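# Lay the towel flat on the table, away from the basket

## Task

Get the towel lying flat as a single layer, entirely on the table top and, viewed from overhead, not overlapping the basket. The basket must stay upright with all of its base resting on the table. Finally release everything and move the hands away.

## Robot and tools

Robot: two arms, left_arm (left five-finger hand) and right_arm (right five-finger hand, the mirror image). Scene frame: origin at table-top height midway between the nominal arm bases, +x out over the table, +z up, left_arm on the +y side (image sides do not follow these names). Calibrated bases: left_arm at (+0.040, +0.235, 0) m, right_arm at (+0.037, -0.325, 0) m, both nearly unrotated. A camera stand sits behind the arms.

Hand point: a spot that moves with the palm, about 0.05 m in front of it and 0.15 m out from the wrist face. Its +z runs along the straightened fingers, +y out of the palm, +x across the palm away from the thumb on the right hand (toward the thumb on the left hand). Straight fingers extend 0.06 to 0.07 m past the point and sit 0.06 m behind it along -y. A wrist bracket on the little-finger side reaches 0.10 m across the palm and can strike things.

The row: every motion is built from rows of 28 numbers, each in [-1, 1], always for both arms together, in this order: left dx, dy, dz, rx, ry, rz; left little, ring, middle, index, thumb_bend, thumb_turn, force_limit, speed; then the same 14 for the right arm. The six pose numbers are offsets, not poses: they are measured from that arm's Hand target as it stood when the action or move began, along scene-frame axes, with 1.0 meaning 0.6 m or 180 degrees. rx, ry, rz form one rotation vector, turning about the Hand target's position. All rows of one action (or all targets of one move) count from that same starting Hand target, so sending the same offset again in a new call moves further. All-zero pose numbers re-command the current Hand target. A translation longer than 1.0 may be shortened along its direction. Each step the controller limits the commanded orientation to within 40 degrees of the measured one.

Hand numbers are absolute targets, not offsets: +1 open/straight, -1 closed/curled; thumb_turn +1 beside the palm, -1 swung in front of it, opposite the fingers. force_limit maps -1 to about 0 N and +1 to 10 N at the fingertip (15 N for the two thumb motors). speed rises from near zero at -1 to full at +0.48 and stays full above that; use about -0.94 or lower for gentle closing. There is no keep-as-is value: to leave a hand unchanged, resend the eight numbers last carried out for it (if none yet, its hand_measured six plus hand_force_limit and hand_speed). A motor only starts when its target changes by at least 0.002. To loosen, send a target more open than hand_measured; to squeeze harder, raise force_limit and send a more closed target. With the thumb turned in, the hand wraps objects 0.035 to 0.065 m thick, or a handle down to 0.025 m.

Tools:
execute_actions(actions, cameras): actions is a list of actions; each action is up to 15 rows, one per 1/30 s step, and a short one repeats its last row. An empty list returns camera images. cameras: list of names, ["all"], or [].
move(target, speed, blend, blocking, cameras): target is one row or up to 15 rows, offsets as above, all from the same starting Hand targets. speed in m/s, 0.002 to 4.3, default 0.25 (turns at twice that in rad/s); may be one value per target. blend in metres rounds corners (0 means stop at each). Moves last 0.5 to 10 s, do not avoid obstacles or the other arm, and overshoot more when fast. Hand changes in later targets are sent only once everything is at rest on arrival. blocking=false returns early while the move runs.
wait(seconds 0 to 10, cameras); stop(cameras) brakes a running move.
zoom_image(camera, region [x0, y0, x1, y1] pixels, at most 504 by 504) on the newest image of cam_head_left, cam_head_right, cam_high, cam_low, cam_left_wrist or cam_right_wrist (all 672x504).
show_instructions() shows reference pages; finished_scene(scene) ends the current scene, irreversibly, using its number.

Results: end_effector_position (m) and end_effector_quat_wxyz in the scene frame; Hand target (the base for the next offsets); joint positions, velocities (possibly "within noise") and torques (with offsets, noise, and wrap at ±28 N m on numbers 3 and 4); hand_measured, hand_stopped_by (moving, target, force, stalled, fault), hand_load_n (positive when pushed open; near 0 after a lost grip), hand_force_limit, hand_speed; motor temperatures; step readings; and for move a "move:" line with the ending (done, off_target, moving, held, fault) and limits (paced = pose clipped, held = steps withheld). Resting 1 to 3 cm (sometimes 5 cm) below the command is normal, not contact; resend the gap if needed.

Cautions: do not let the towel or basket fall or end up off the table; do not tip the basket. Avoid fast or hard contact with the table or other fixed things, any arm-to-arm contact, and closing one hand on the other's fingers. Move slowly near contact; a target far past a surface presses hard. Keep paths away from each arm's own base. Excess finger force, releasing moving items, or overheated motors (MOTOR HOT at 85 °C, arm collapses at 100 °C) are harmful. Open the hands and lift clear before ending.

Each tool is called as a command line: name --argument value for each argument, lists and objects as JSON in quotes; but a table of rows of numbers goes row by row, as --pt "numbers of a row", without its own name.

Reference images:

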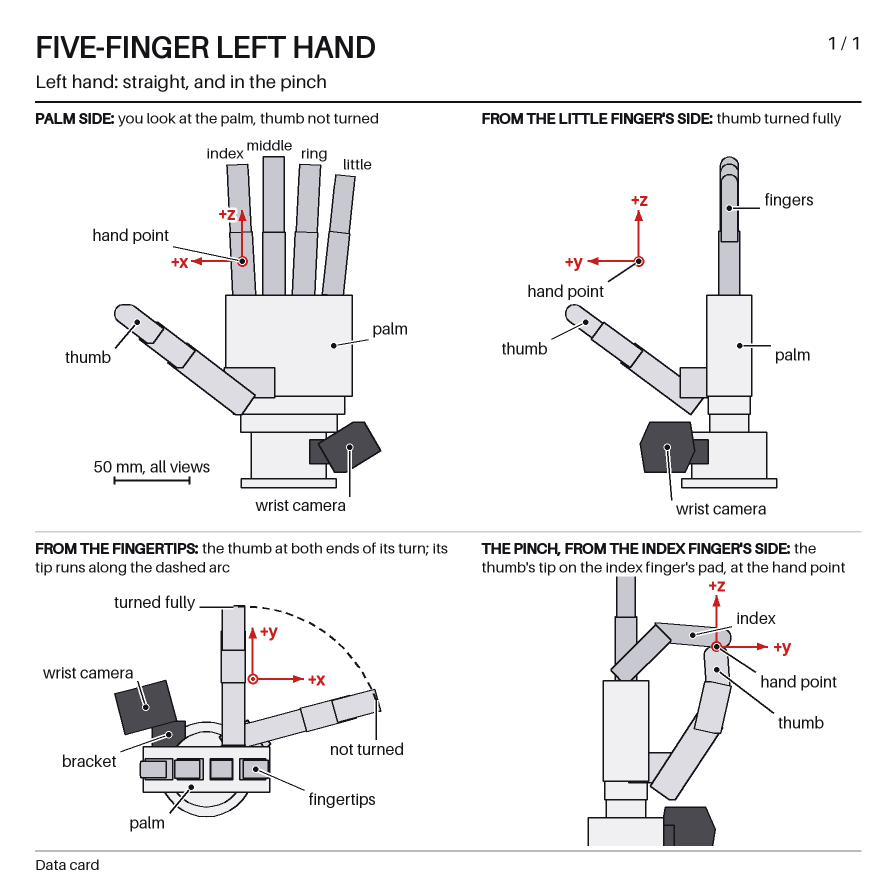

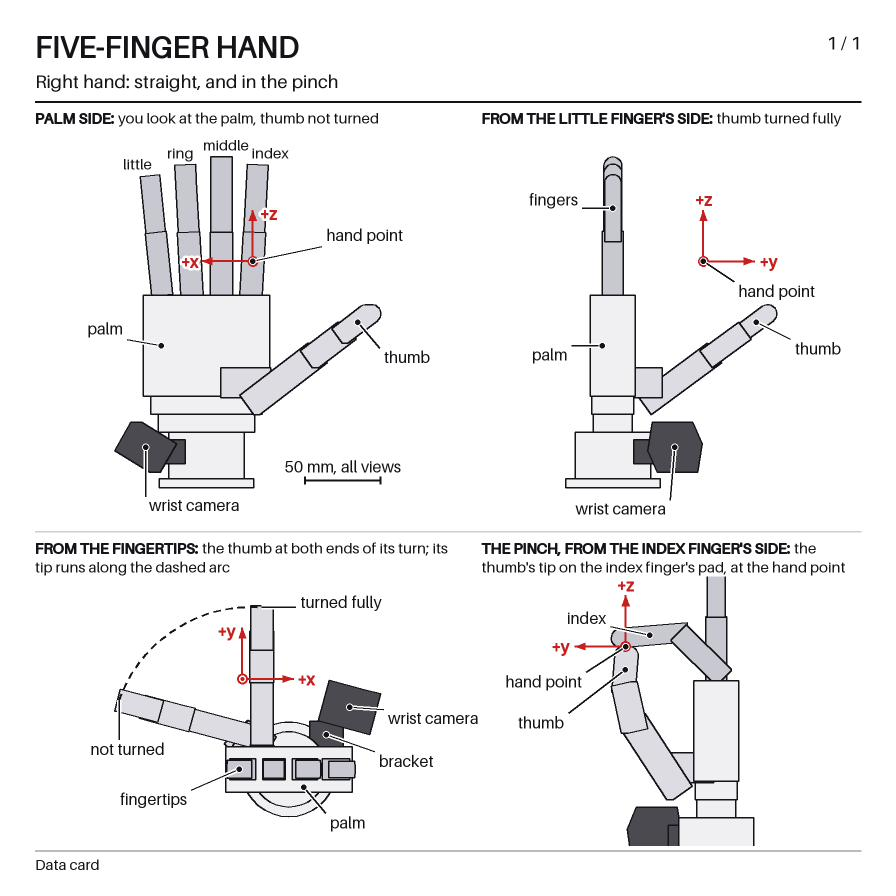

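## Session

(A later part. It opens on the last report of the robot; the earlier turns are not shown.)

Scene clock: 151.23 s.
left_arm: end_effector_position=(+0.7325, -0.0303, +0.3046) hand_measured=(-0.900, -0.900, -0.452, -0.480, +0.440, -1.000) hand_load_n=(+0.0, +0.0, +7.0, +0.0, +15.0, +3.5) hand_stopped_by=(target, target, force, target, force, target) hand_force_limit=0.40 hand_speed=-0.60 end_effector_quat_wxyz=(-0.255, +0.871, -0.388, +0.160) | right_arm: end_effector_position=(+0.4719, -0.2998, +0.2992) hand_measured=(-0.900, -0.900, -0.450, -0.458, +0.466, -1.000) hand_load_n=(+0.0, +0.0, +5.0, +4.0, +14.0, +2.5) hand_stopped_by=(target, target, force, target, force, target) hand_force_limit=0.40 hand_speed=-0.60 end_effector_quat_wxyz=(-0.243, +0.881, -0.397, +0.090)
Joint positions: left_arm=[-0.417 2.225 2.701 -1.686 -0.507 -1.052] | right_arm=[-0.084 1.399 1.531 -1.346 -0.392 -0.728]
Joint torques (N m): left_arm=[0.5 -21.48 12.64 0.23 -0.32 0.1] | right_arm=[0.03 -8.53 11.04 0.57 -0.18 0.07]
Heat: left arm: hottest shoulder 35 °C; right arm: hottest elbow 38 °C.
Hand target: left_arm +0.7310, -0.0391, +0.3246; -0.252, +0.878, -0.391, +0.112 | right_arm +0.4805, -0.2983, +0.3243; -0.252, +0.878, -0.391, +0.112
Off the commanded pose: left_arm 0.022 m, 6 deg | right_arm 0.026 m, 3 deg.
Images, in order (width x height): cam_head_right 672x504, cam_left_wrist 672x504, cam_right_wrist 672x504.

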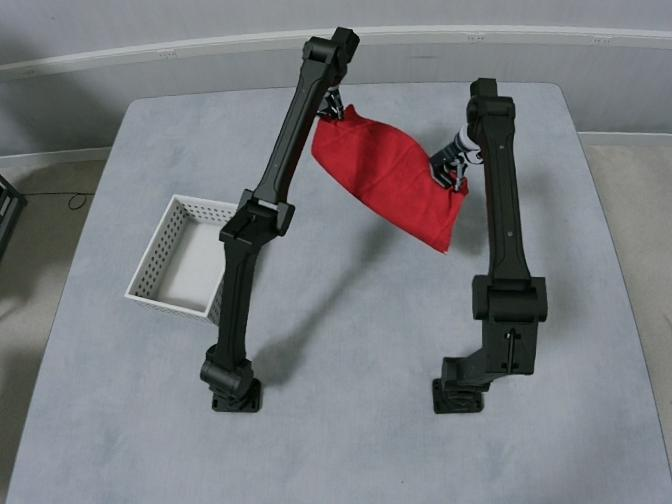

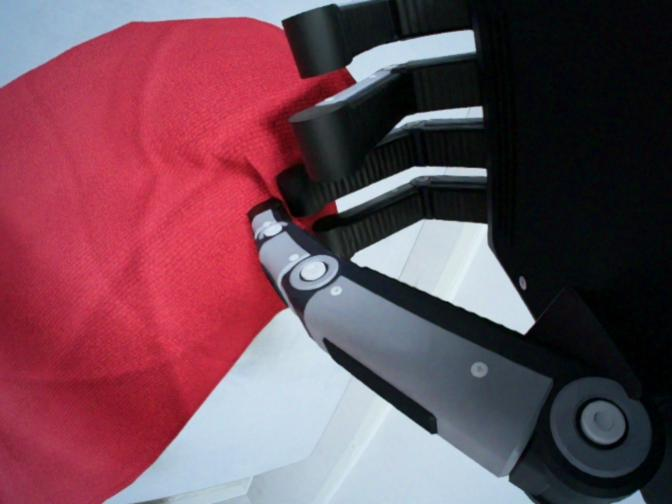

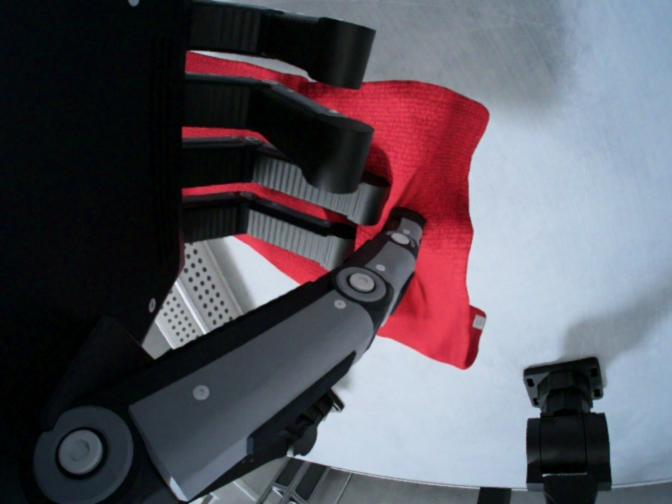

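wait --seconds 0 --cameras '["cam_low"]'

zoom_image --camera "cam_low" --region '[220, 160, 410, 240]'

Scene clock: 153.27 s.
left_arm: end_effector_position=(+0.7325, -0.0303, +0.3046) hand_measured=(-0.900, -0.900, -0.452, -0.480, +0.440, -1.000) hand_load_n=(+0.0, +0.0, +7.5, +0.5, +15.5, +3.5) hand_stopped_by=(target, target, force, target, force, target) hand_force_limit=0.40 hand_speed=-0.60 end_effector_quat_wxyz=(-0.255, +0.871, -0.388, +0.160) | right_arm: end_effector_position=(+0.4719, -0.2998, +0.2992) hand_measured=(-0.900, -0.900, -0.450, -0.458, +0.466, -1.000) hand_load_n=(+0.0, +0.0, +5.0, +4.0, +13.5, +2.5) hand_stopped_by=(target, target, force, target, force, target) hand_force_limit=0.40 hand_speed=-0.60 end_effector_quat_wxyz=(-0.243, +0.881, -0.397, +0.090)
Joint positions: left_arm=[-0.417 2.225 2.701 -1.686 -0.507 -1.052] | right_arm=[-0.084 1.399 1.531 -1.346 -0.392 -0.728]
Joint torques (N m): left_arm=[0.67 -21.42 12.72 0.18 -0.28 0.1] | right_arm=[-0.03 -8.53 11.04 0.54 -0.18 0.07]
Heat: left arm: hottest shoulder 35 °C; right arm: hottest elbow 38 °C.
Hand target: left_arm +0.7310, -0.0391, +0.3246; -0.252, +0.878, -0.391, +0.112 | right_arm +0.4805, -0.2983, +0.3243; -0.252, +0.878, -0.391, +0.112
Off the commanded pose: left_arm 0.022 m, 6 deg | right_arm 0.026 m, 3 deg.
Images, in order (width x height): cam_low 672x504.

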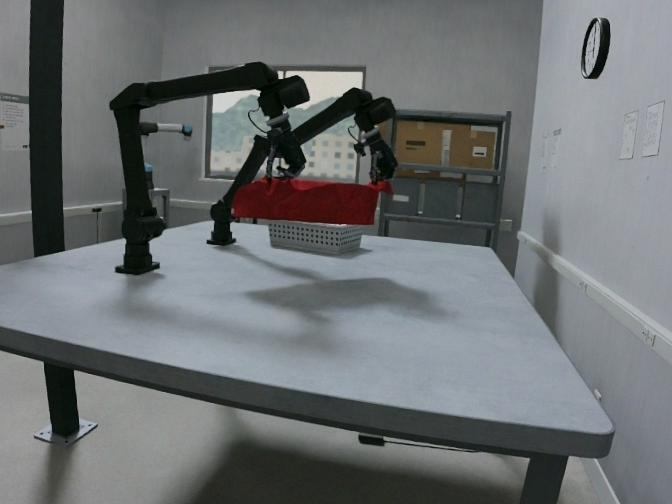

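Scaled by 2.653 from the camera's 672x504 image, which has a finer 960x720 frame.

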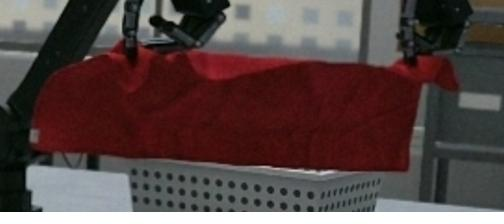

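move --pt "-0.1 0.0 -0.25 0 0 0 -0.9 -0.9 -0.52 -0.48 -0.4 -1 0.4 -0.6 -0.1 0.0 -0.25 0 0 0 -0.9 -0.9 -0.5 -0.46 0.46 -1 0.4 -0.6" --pt "-0.032 -0.073 -0.38 0 0 0 -0.9 -0.9 -0.52 -0.48 -0.4 -1 0.4 -0.6 -0.032 -0.073 -0.38 0 0 0 -0.9 -0.9 -0.5 -0.46 0.46 -1 0.4 -0.6" --speed '[0.15, 0.12]' --blend '[0.02, 0]' --cameras '["cam_high", "cam_low", "cam_head_left", "cam_right_wrist"]'

zoom_image --camera "cam_low" --region '[190, 190, 420, 310]'

Scene clock: 163.73 s.
left_arm: end_effector_position=(+0.7009, -0.0702, +0.0911) hand_measured=(-0.900, -0.900, -0.452, -0.480, +0.440, -1.000) hand_load_n=(+0.0, +0.0, +7.5, +0.0, +15.5, +3.5) hand_stopped_by=(target, target, force, target, force, target) hand_force_limit=0.40 hand_speed=-0.60 end_effector_quat_wxyz=(-0.252, +0.879, -0.394, +0.097) | right_arm: end_effector_position=(+0.4550, -0.3380, +0.0961) hand_measured=(-0.900, -0.900, -0.450, -0.458, +0.466, -1.000) hand_load_n=(+0.0, +0.0, +5.5, +4.0, +14.0, +2.5) hand_stopped_by=(target, target, force, target, force, target) hand_force_limit=0.40 hand_speed=-0.60 end_effector_quat_wxyz=(-0.250, +0.878, -0.395, +0.104)
Joint positions: left_arm=[-0.488 2.176 2.068 -1.283 -0.518 -1.163] | right_arm=[-0.182 1.426 1.015 -0.808 -0.43 -0.822]
Joint torques (N m): left_arm=[0.44 -19.49 13.39 0.35 -0.49 -0.05] | right_arm=[-1.14 -7.24 7.06 1.37 -0.29 -0.12]
Motor temperatures (°C): left_arm=[25 35 35 24 23 23] | right_arm=[22 28 40 21 25 24]
Heat: left arm: hottest shoulder 35 °C; right arm: hottest elbow 40 °C.
Hand target: left_arm +0.7119, -0.0828, +0.0967; -0.252, +0.878, -0.390, +0.112 | right_arm +0.4614, -0.3422, +0.0964; -0.252, +0.878, -0.391, +0.112
Off the commanded pose: left_arm 0.018 m, 2 deg | right_arm 0.008 m, 1 deg.
move: off_target (left_arm)
Images, in order (width x height): cam_head_left 672x504, cam_high 672x504, cam_low 672x504, cam_right_wrist 672x504.

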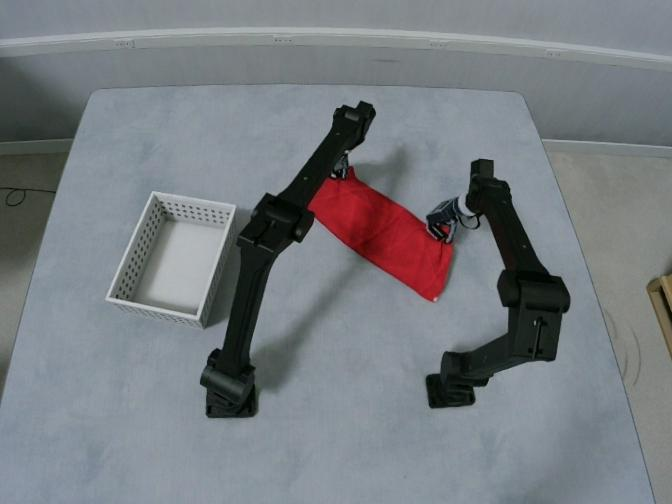

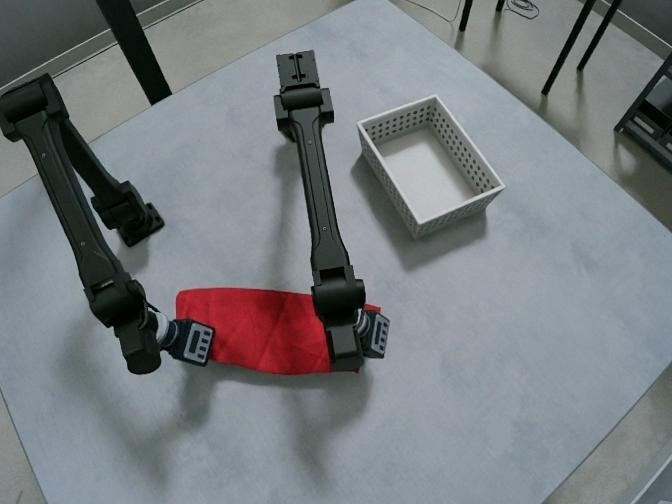

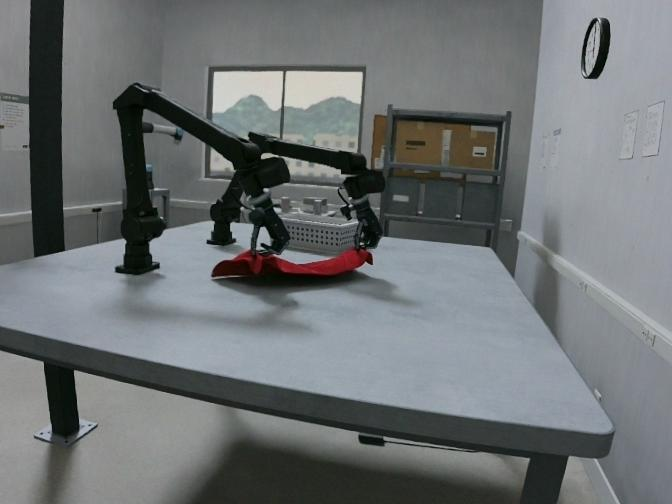

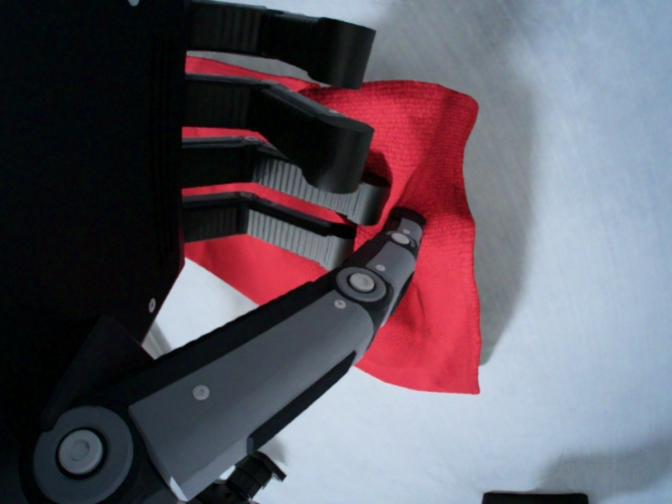

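Scaled by 2.191 from the camera's 672x504 image, which has a finer 960x720 frame.

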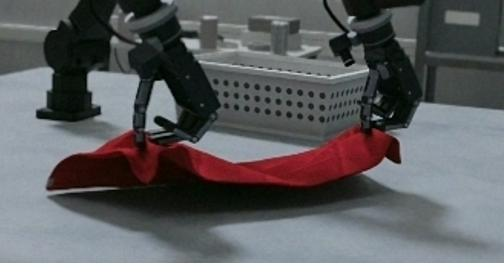

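zoom_image --camera "cam_head_left" --region '[290, 150, 490, 310]'

zoom_image --camera "cam_low" --region '[200, 235, 300, 295]'

Scaled by 2.520 from the camera's 672x504 image, which has a finer 960x720 frame.

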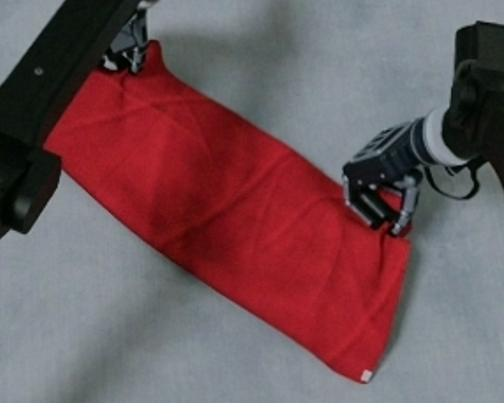

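Scaled by 5.040 from the camera's 672x504 image, which has a finer 960x720 frame.

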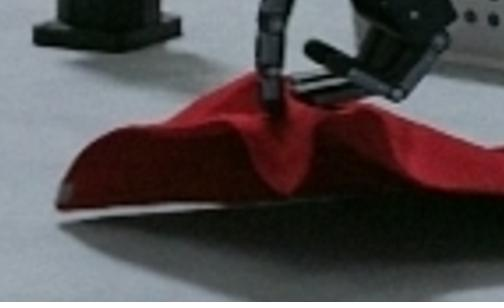

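move --pt "0 0.0 0.22 0 0 0 -0.9 -0.9 -0.52 -0.48 -0.4 -1 0.4 -0.6 0 0.0 0.22 0 0 0 -0.9 -0.9 -0.5 -0.46 0.46 -1 0.4 -0.6" --pt "-0.232 0.158 0.22 0 0 0 -0.9 -0.9 -0.52 -0.48 -0.4 -1 0.4 -0.6 -0.232 0.158 0.22 0 0 0 -0.9 -0.9 -0.5 -0.46 0.46 -1 0.4 -0.6" --pt "-0.14 0.061 0.0 0 0 0 -0.9 -0.9 -0.52 -0.48 -0.4 -1 0.4 -0.6 -0.14 0.061 0.0 0 0 0 -0.9 -0.9 -0.5 -0.46 0.46 -1 0.4 -0.6" --pt "0.088 -0.183 -0.09 0 0 0 -0.9 -0.9 -0.52 -0.48 -0.4 -1 0.4 -0.6 0.088 -0.183 -0.09 0 0 0 -0.9 -0.9 -0.5 -0.46 0.46 -1 0.4 -0.6" --speed '[0.2, 0.45, 0.35, 0.35]' --blend '[0.03, 0.0, 0.03, 0]' --cameras '["cam_high", "cam_low", "cam_head_left", "cam_right_wrist"]'

zoom_image --camera "cam_head_left" --region '[290, 150, 490, 310]'

zoom_image --camera "cam_low" --region '[190, 210, 420, 310]'

Scene clock: 173.23 s.
left_arm: end_effector_position=(+0.7621, -0.1864, +0.0517) hand_measured=(-0.900, -0.900, -0.452, -0.480, +0.440, -1.000) hand_load_n=(+0.5, +0.0, +7.5, +0.0, +15.5, +3.5) hand_stopped_by=(target, target, force, target, force, target) hand_force_limit=0.40 hand_speed=-0.60 end_effector_quat_wxyz=(-0.247, +0.875, -0.392, +0.139) | right_arm: end_effector_position=(+0.4963, -0.4456, +0.0313) hand_measured=(-0.900, -0.900, -0.450, -0.458, +0.466, -1.000) hand_load_n=(+0.0, +0.0, +5.5, +3.5, +14.0, +2.5) hand_stopped_by=(target, target, force, target, force, target) hand_force_limit=0.40 hand_speed=-0.60 end_effector_quat_wxyz=(-0.250, +0.876, -0.401, +0.098)
Joint positions: left_arm=[-0.581 2.677 2.884 -1.555 -0.534 -1.244] | right_arm=[-0.39 1.7 1.155 -0.785 -0.493 -1.035]
Joint torques (N m): left_arm=[0.73 -22.65 13.44 -0.09 -0.49 -0.07] | right_arm=[-0.26 -9.76 9.26 0.38 -0.35 -0.11]
Heat: left arm: hottest elbow 36 °C; right arm: hottest elbow 40 °C.
Hand target: left_arm +0.7647, -0.1929, +0.0428; -0.252, +0.878, -0.391, +0.112 | right_arm +0.5141, -0.4520, +0.0423; -0.252, +0.878, -0.391, +0.112
Off the commanded pose: left_arm 0.011 m, 3 deg | right_arm 0.022 m, 2 deg.
elbow stopped short (left arm): the move would have taken joint 3 (elbow) straighter than the controller allows.
move: off_target (left_arm, right_arm)
Images, in order (width x height): cam_head_left 672x504, cam_high 672x504, cam_low 672x504, cam_right_wrist 672x504.

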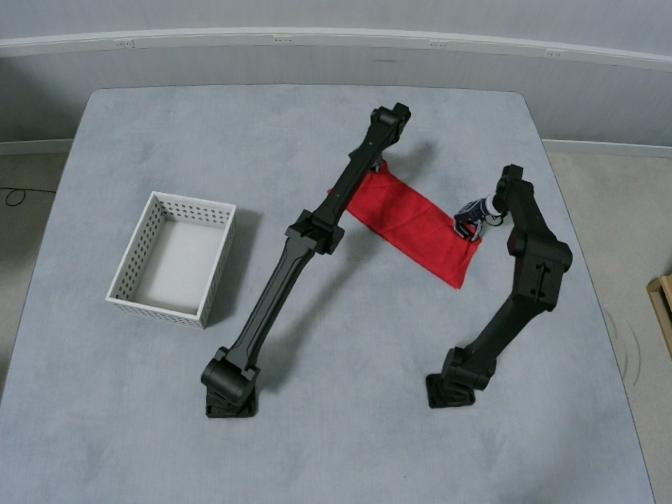

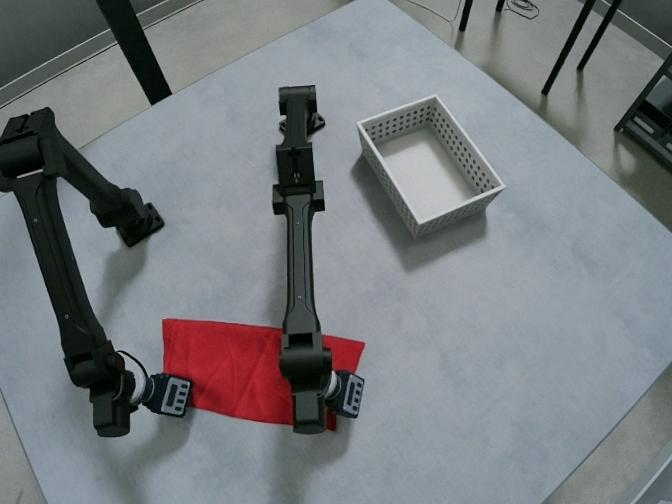

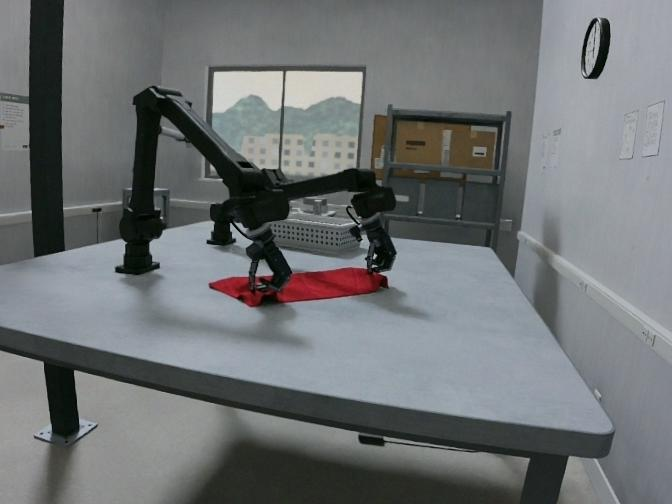

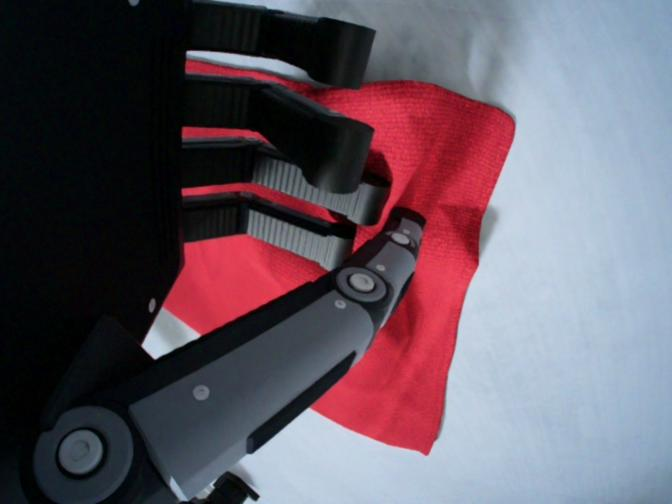

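Scaled by 2.520 from the camera's 672x504 image, which has a finer 960x720 frame.

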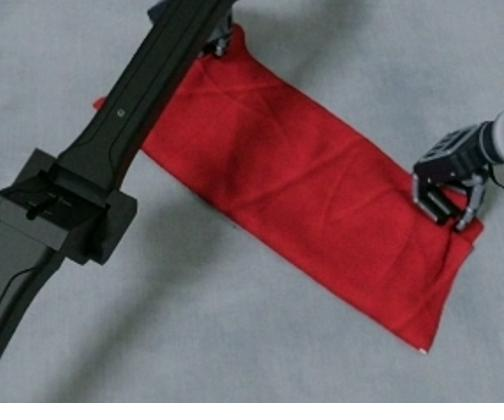

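Scaled by 2.191 from the camera's 672x504 image, which has a finer 960x720 frame.

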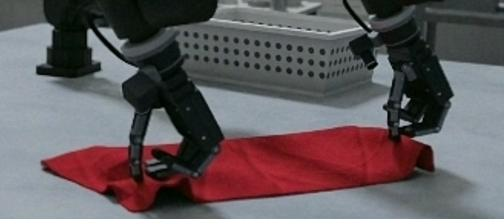

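zoom_image --camera "cam_high" --region '[140, 300, 400, 450]'

Scaled by 1.938 from the camera's 672x504 image, which has a finer 960x720 frame.

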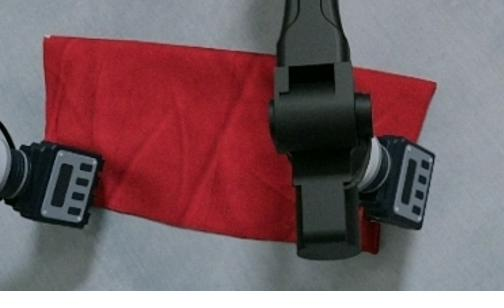

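move --pt "0 0.0 0.2 0 0 0 -0.9 -0.9 -0.52 -0.48 -0.4 -1 0.4 -0.6 0 0.0 0.2 0 0 0 -0.9 -0.9 -0.5 -0.46 0.46 -1 0.4 -0.6" --pt "-0.285 0.304 0.2 0 0 0 -0.9 -0.9 -0.52 -0.48 -0.4 -1 0.4 -0.6 -0.285 0.304 0.2 0 0 0 -0.9 -0.9 -0.5 -0.46 0.46 -1 0.4 -0.6" --pt "-0.19 0.203 0.02 0 0 0 -0.9 -0.9 -0.52 -0.48 -0.4 -1 0.4 -0.6 -0.19 0.203 0.02 0 0 0 -0.9 -0.9 -0.5 -0.46 0.46 -1 0.4 -0.6" --pt "0.0 0.0 -0.01 0 0 0 -0.9 -0.9 -0.52 -0.48 -0.4 -1 0.4 -0.6 0.0 0.0 -0.01 0 0 0 -0.9 -0.9 -0.5 -0.46 0.46 -1 0.4 -0.6" --speed '[0.25, 0.5, 0.35, 0.4]' --blend '[0.03, 0.0, 0.03, 0]' --cameras '["cam_high", "cam_low", "cam_head_left", "cam_right_wrist"]'

zoom_image --camera "cam_head_left" --region '[290, 150, 490, 310]'

zoom_image --camera "cam_high" --region '[140, 300, 400, 450]'

Scene clock: 180.90 s.
left_arm: end_effector_position=(+0.7614, -0.1881, +0.0465) hand_measured=(-0.900, -0.900, -0.452, -0.480, +0.440, -1.000) hand_load_n=(+0.5, +0.0, +7.5, +0.5, +15.5, +3.0) hand_stopped_by=(target, target, force, target, force, target) hand_force_limit=0.40 hand_speed=-0.60 end_effector_quat_wxyz=(-0.247, +0.875, -0.393, +0.137) | right_arm: end_effector_position=(+0.4959, -0.4464, +0.0255) hand_measured=(-0.900, -0.900, -0.450, -0.458, +0.466, -1.000) hand_load_n=(+0.0, +0.0, +5.5, +3.5, +14.0, +3.0) hand_stopped_by=(target, target, force, target, force, target) hand_force_limit=0.40 hand_speed=-0.60 end_effector_quat_wxyz=(-0.250, +0.875, -0.402, +0.098)
Joint positions: left_arm=[-0.584 2.684 2.884 -1.553 -0.535 -1.245] | right_arm=[-0.392 1.708 1.148 -0.771 -0.493 -1.034]
Joint torques (N m): left_arm=[1.2 -22.36 13.37 -0.02 -0.46 -0.05] | right_arm=[-0.09 -9.82 9.2 0.4 -0.34 -0.12]
Heat: left arm: hottest elbow 37 °C; right arm: hottest elbow 40 °C.
Hand target: left_arm +0.7647, -0.1926, +0.0365; -0.252, +0.878, -0.390, +0.112 | right_arm +0.5142, -0.4521, +0.0364; -0.252, +0.878, -0.391, +0.112
Off the commanded pose: left_arm 0.011 m, 3 deg | right_arm 0.022 m, 2 deg.
elbow stopped short (left arm): the move would have taken joint 3 (elbow) straighter than the controller allows.
move: off_target (left_arm, right_arm)
Images, in order (width x height): cam_head_left 672x504, cam_high 672x504, cam_low 672x504, cam_right_wrist 672x504.

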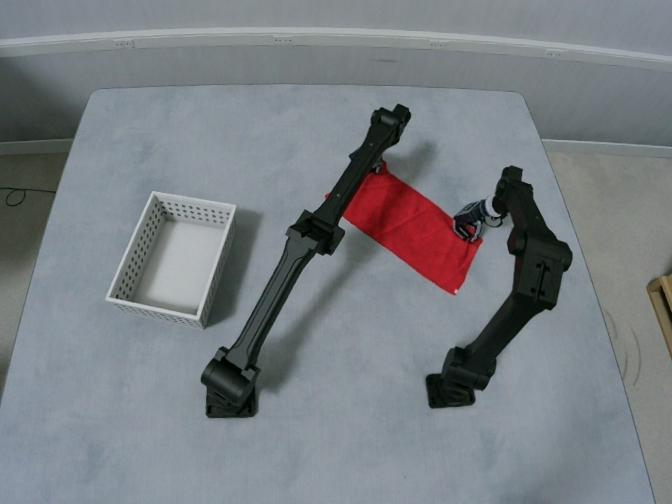

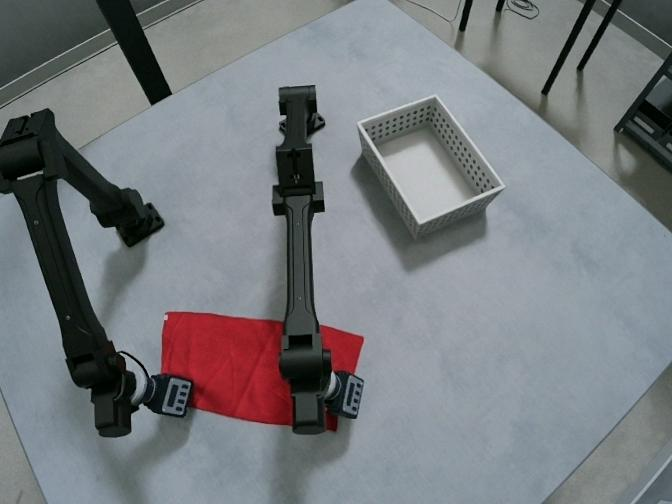

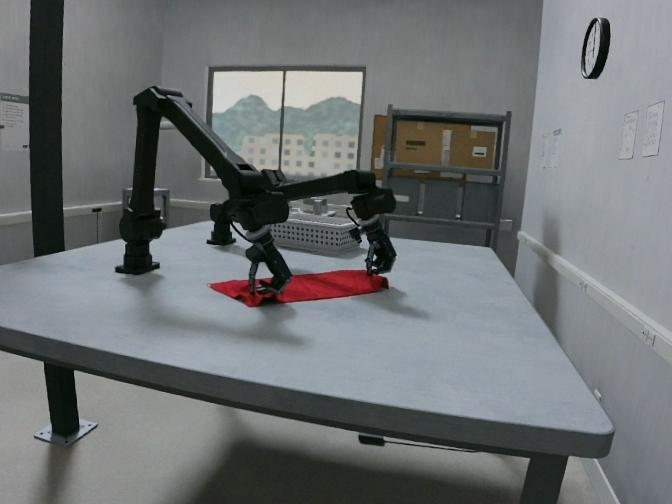

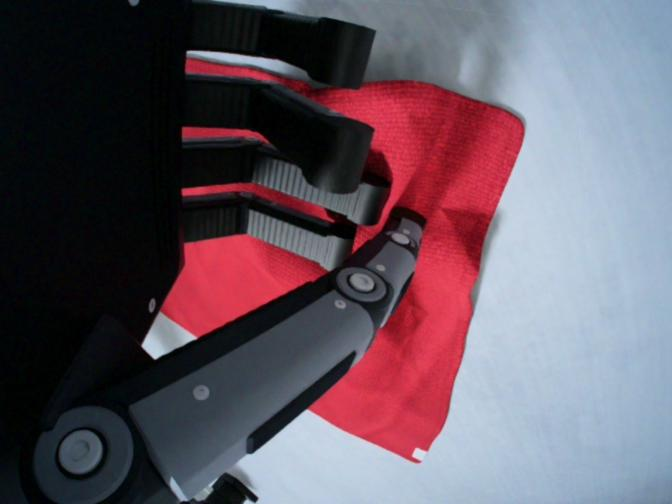

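Scaled by 2.520 from the camera's 672x504 image, which has a finer 960x720 frame.

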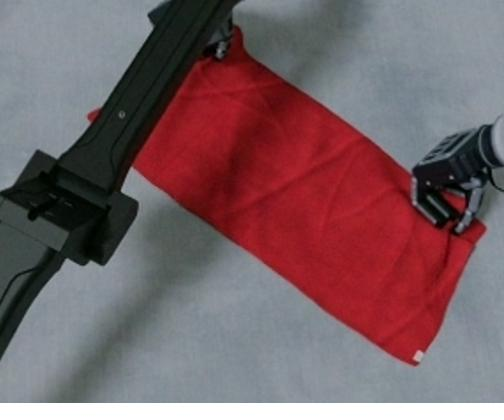

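Scaled by 1.938 from the camera's 672x504 image, which has a finer 960x720 frame.

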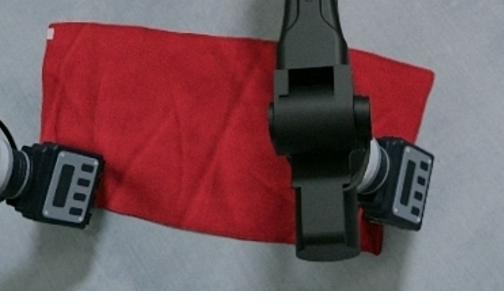

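move --pt "0 0.0 0.2 0 0 0 -0.9 -0.9 -0.52 -0.48 -0.4 -1 0.4 -0.6 0 0.0 0.2 0 0 0 -0.9 -0.9 -0.5 -0.46 0.46 -1 0.4 -0.6" --pt "-0.285 0.304 0.2 0 0 0 -0.9 -0.9 -0.52 -0.48 -0.4 -1 0.4 -0.6 -0.285 0.304 0.2 0 0 0 -0.9 -0.9 -0.5 -0.46 0.46 -1 0.4 -0.6" --pt "-0.2 0.213 0.01 0 0 0 -0.9 -0.9 -0.52 -0.48 -0.4 -1 0.4 -0.6 -0.2 0.213 0.01 0 0 0 -0.9 -0.9 -0.5 -0.46 0.46 -1 0.4 -0.6" --pt "0.0 0.0 -0.01 0 0 0 -0.9 -0.9 -0.52 -0.48 -0.4 -1 0.4 -0.6 0.0 0.0 -0.01 0 0 0 -0.9 -0.9 -0.5 -0.46 0.46 -1 0.4 -0.6" --speed '[0.25, 0.6, 0.4, 0.45]' --blend '[0.03, 0.0, 0.03, 0]' --cameras '["cam_high", "cam_low", "cam_head_left", "cam_right_wrist"]'

zoom_image --camera "cam_head_left" --region '[290, 150, 490, 310]'

zoom_image --camera "cam_high" --region '[140, 300, 400, 450]'

Scene clock: 186.83 s.
left_arm: end_effector_position=(+0.7614, -0.1888, +0.0421) hand_measured=(-0.900, -0.900, -0.452, -0.480, +0.440, -1.000) hand_load_n=(+0.0, +0.0, +7.5, +0.0, +15.5, +3.5) hand_stopped_by=(target, target, force, target, force, target) hand_force_limit=0.40 hand_speed=-0.60 end_effector_quat_wxyz=(-0.247, +0.875, -0.393, +0.136) | right_arm: end_effector_position=(+0.4958, -0.4467, +0.0199) hand_measured=(-0.900, -0.900, -0.450, -0.458, +0.466, -1.000) hand_load_n=(+0.5, +0.0, +5.0, +3.5, +14.0, +2.5) hand_stopped_by=(target, target, force, target, force, target) hand_force_limit=0.40 hand_speed=-0.60 end_effector_quat_wxyz=(-0.250, +0.875, -0.402, +0.098)
Joint positions: left_arm=[-0.584 2.69 2.885 -1.551 -0.535 -1.247] | right_arm=[-0.393 1.715 1.141 -0.755 -0.493 -1.034]
Joint torques (N m): left_arm=[1.03 -22.59 13.24 -0.14 -0.47 -0.04] | right_arm=[0.03 -9.76 9.11 0.39 -0.34 -0.12]
Heat: left arm: hottest elbow 38 °C; right arm: hottest elbow 39 °C.
Hand target: left_arm +0.7647, -0.1927, +0.0307; -0.252, +0.878, -0.390, +0.112 | right_arm +0.5142, -0.4520, +0.0303; -0.252, +0.878, -0.391, +0.112
Off the commanded pose: left_arm 0.013 m, 3 deg | right_arm 0.022 m, 2 deg.
elbow stopped short (left arm): the move would have taken joint 3 (elbow) straighter than the controller allows.
move: off_target (left_arm, right_arm)
Images, in order (width x height): cam_head_left 672x504, cam_high 672x504, cam_low 672x504, cam_right_wrist 672x504.

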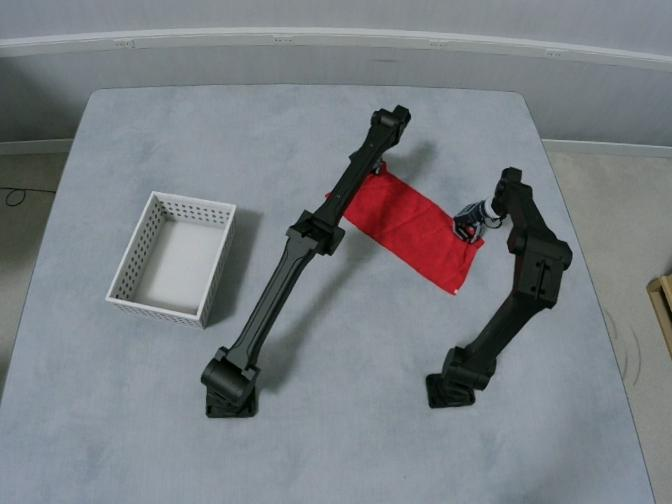

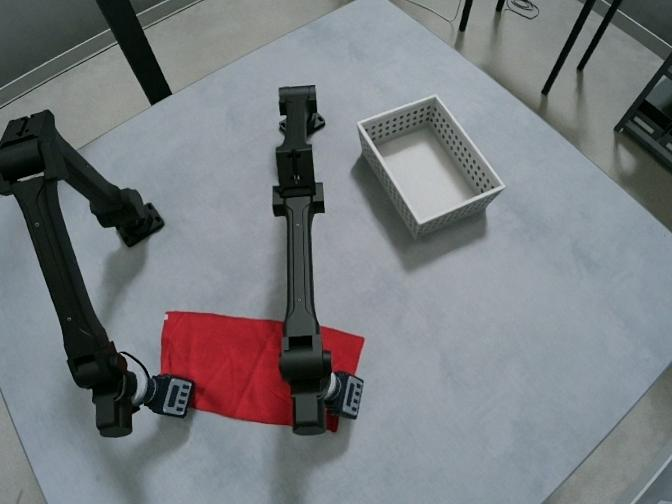

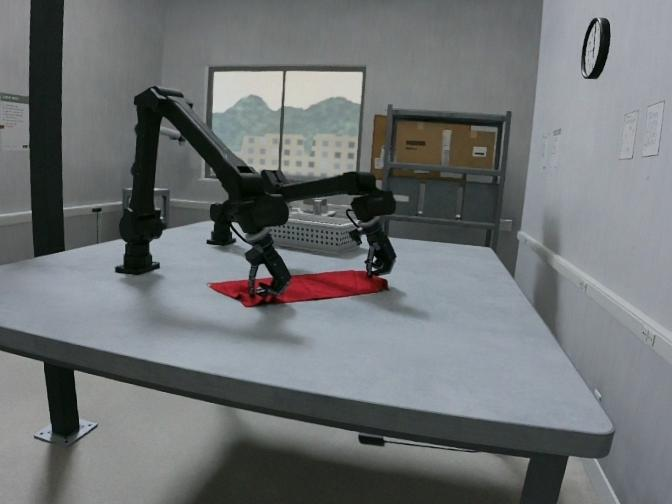

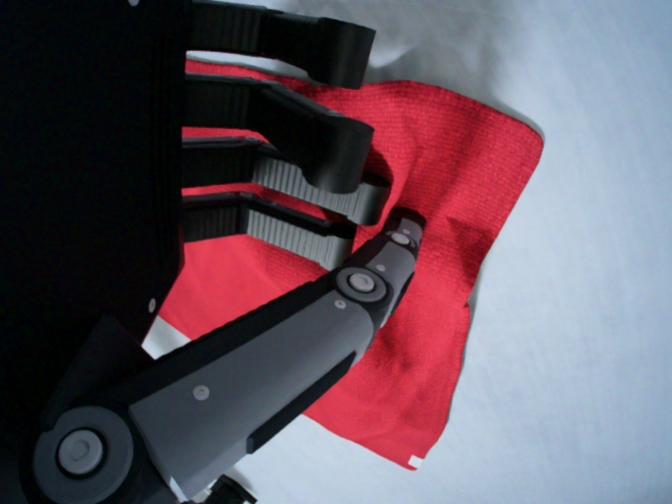

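Scaled by 2.520 from the camera's 672x504 image, which has a finer 960x720 frame.

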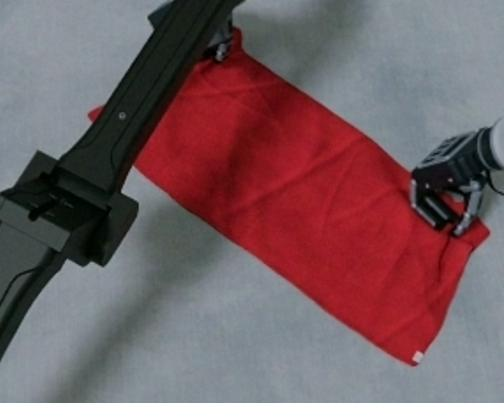

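Scaled by 1.938 from the camera's 672x504 image, which has a finer 960x720 frame.

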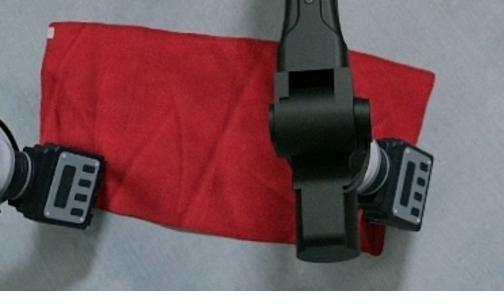

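zoom_image --camera "cam_low" --region '[200, 265, 300, 315]'

zoom_image --camera "cam_right_wrist" --region '[300, 300, 520, 500]'

zoom_image --camera "cam_head_left" --region '[420, 210, 500, 310]'

Scaled by 5.040 from the camera's 672x504 image, which has a finer 960x720 frame.

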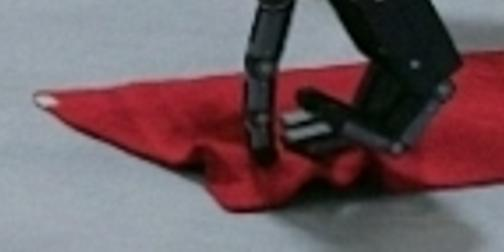

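Scaled by 2.291 from the camera's 672x504 image, which has a finer 960x720 frame.

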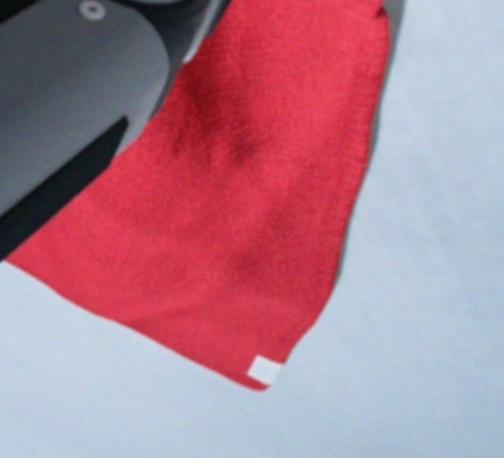

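Scaled by 5.040 from the camera's 672x504 image, which has a finer 960x720 frame.

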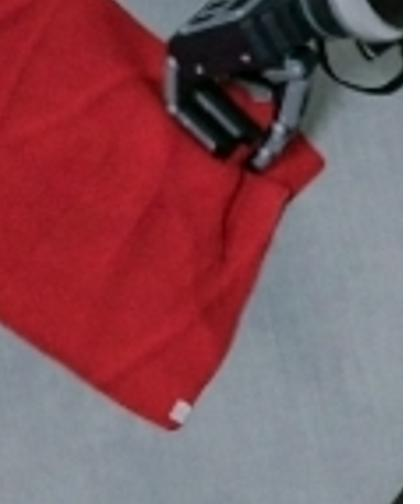

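move --pt "-0.033 0.0 -0.075 0 0 0 -0.9 -0.9 -0.52 -0.48 -0.4 -1 0.4 -0.6 -0.033 0.0 -0.045 0 0 0 -0.9 -0.9 -0.5 -0.46 0.46 -1 0.4 -0.6" --pt "-0.033 0.0 -0.075 0 0 0 -0.9 -0.9 -0.4 -0.36 0.95 -1 0.4 -0.2 -0.033 0.0 -0.045 0 0 0 -0.9 -0.9 -0.4 -0.36 0.95 -1 0.4 -0.2" --speed '[0.1, 0.1]' --blend 0 --cameras '["cam_high", "cam_low", "cam_head_left", "cam_right_wrist", "cam_left_wrist"]'

zoom_image --camera "cam_low" --region '[190, 210, 420, 310]'

Scene clock: 193.60 s.
left_arm: end_effector_position=(+0.7551, -0.1868, +0.0167) hand_measured=(-0.900, -0.900, -0.400, -0.360, +0.950, -1.000) hand_load_n=(+0.0, +0.0, -2.5, -0.5, +0.0, +0.0) hand_stopped_by=(target, target, target, target, target, target) hand_force_limit=0.40 hand_speed=-0.20 end_effector_quat_wxyz=(-0.251, +0.881, -0.381, +0.129) | right_arm: end_effector_position=(+0.4961, -0.4475, +0.0105) hand_measured=(-0.900, -0.900, -0.400, -0.360, +0.950, -1.000) hand_load_n=(+0.0, +0.0, -0.5, -2.5, -0.5, +0.0) hand_stopped_by=(target, target, target, target, target, target) hand_force_limit=0.40 hand_speed=-0.20 end_effector_quat_wxyz=(-0.254, +0.877, -0.393, +0.112)
Joint positions: left_arm=[-0.589 2.621 2.684 -1.447 -0.543 -1.287] | right_arm=[-0.396 1.715 1.11 -0.7 -0.501 -1.049]
Joint torques (N m): left_arm=[0.44 -22.89 7.32 0.65 -0.3 -0.06] | right_arm=[-1.08 -9.52 5.37 1.2 -0.21 -0.15]
Heat: left arm: hottest elbow 37 °C; right arm: hottest elbow 39 °C.
Hand target: left_arm +0.7448, -0.1927, -0.0146; -0.252, +0.878, -0.390, +0.112 | right_arm +0.4943, -0.4520, +0.0033; -0.252, +0.878, -0.391, +0.112
Off the commanded pose: left_arm 0.033 m, 2 deg | right_arm 0.009 m, 0 deg.
move: off_target (left_arm); target 2's new numbers were sent with left_arm's hand 0.032 m and 2 deg from that target
Images, in order (width x height): cam_head_left 672x504, cam_high 672x504, cam_low 672x504, cam_left_wrist 672x504, cam_right_wrist 672x504.

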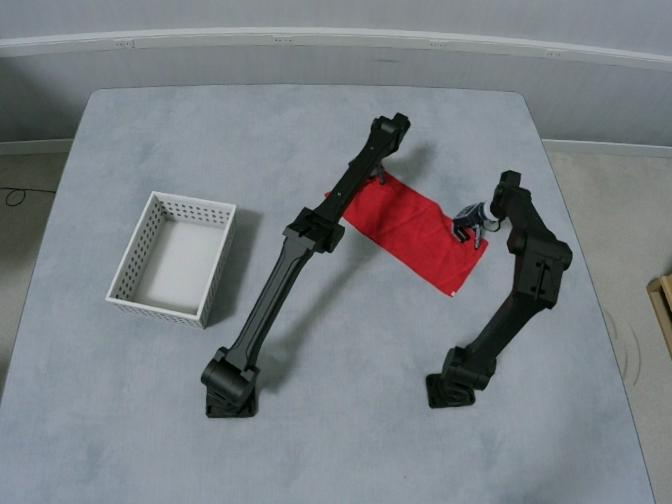

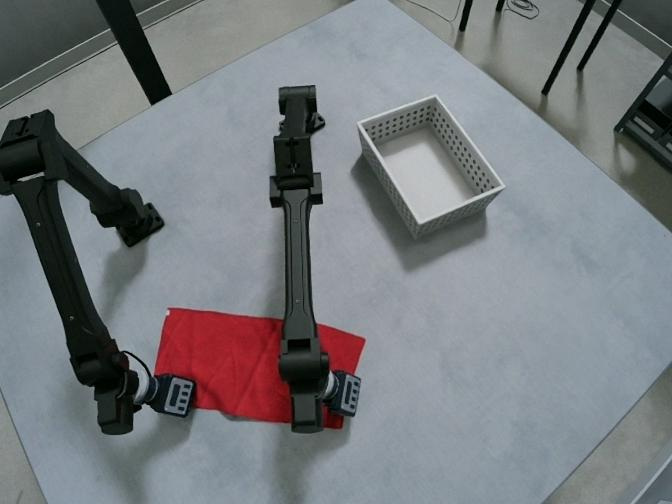

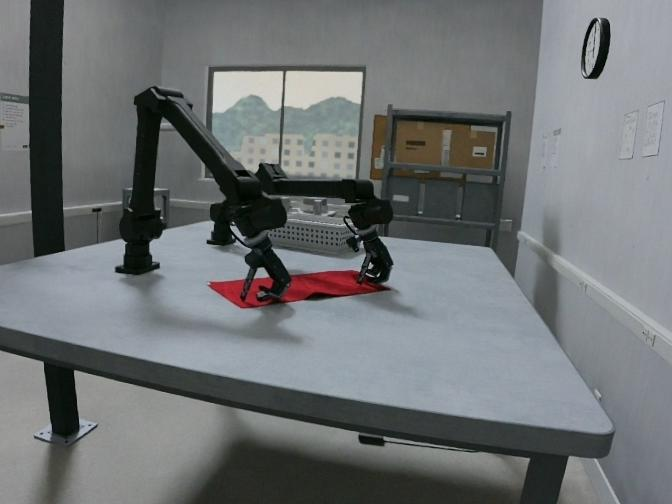

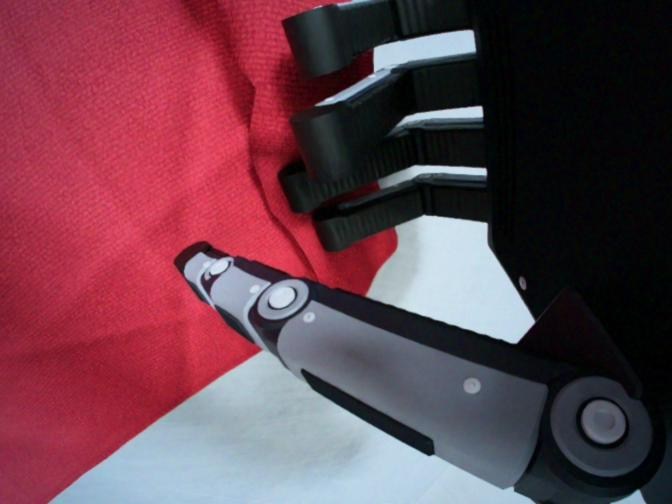

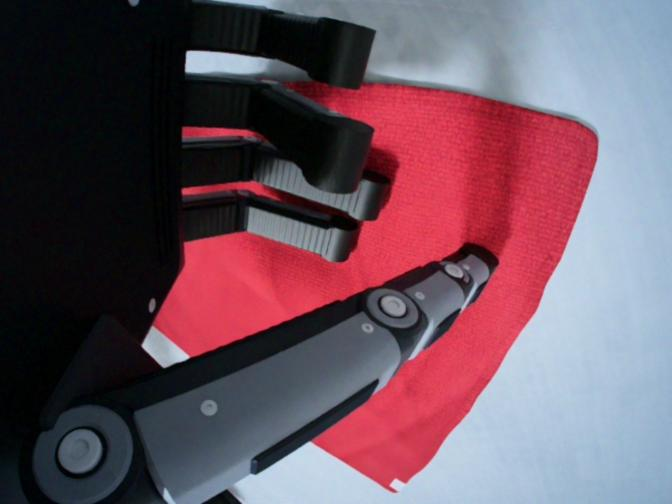

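Scaled by 2.191 from the camera's 672x504 image, which has a finer 960x720 frame.

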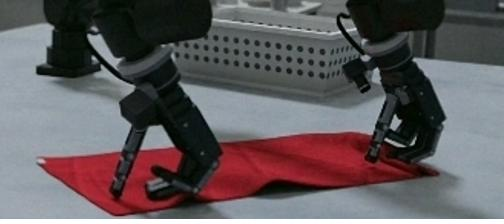

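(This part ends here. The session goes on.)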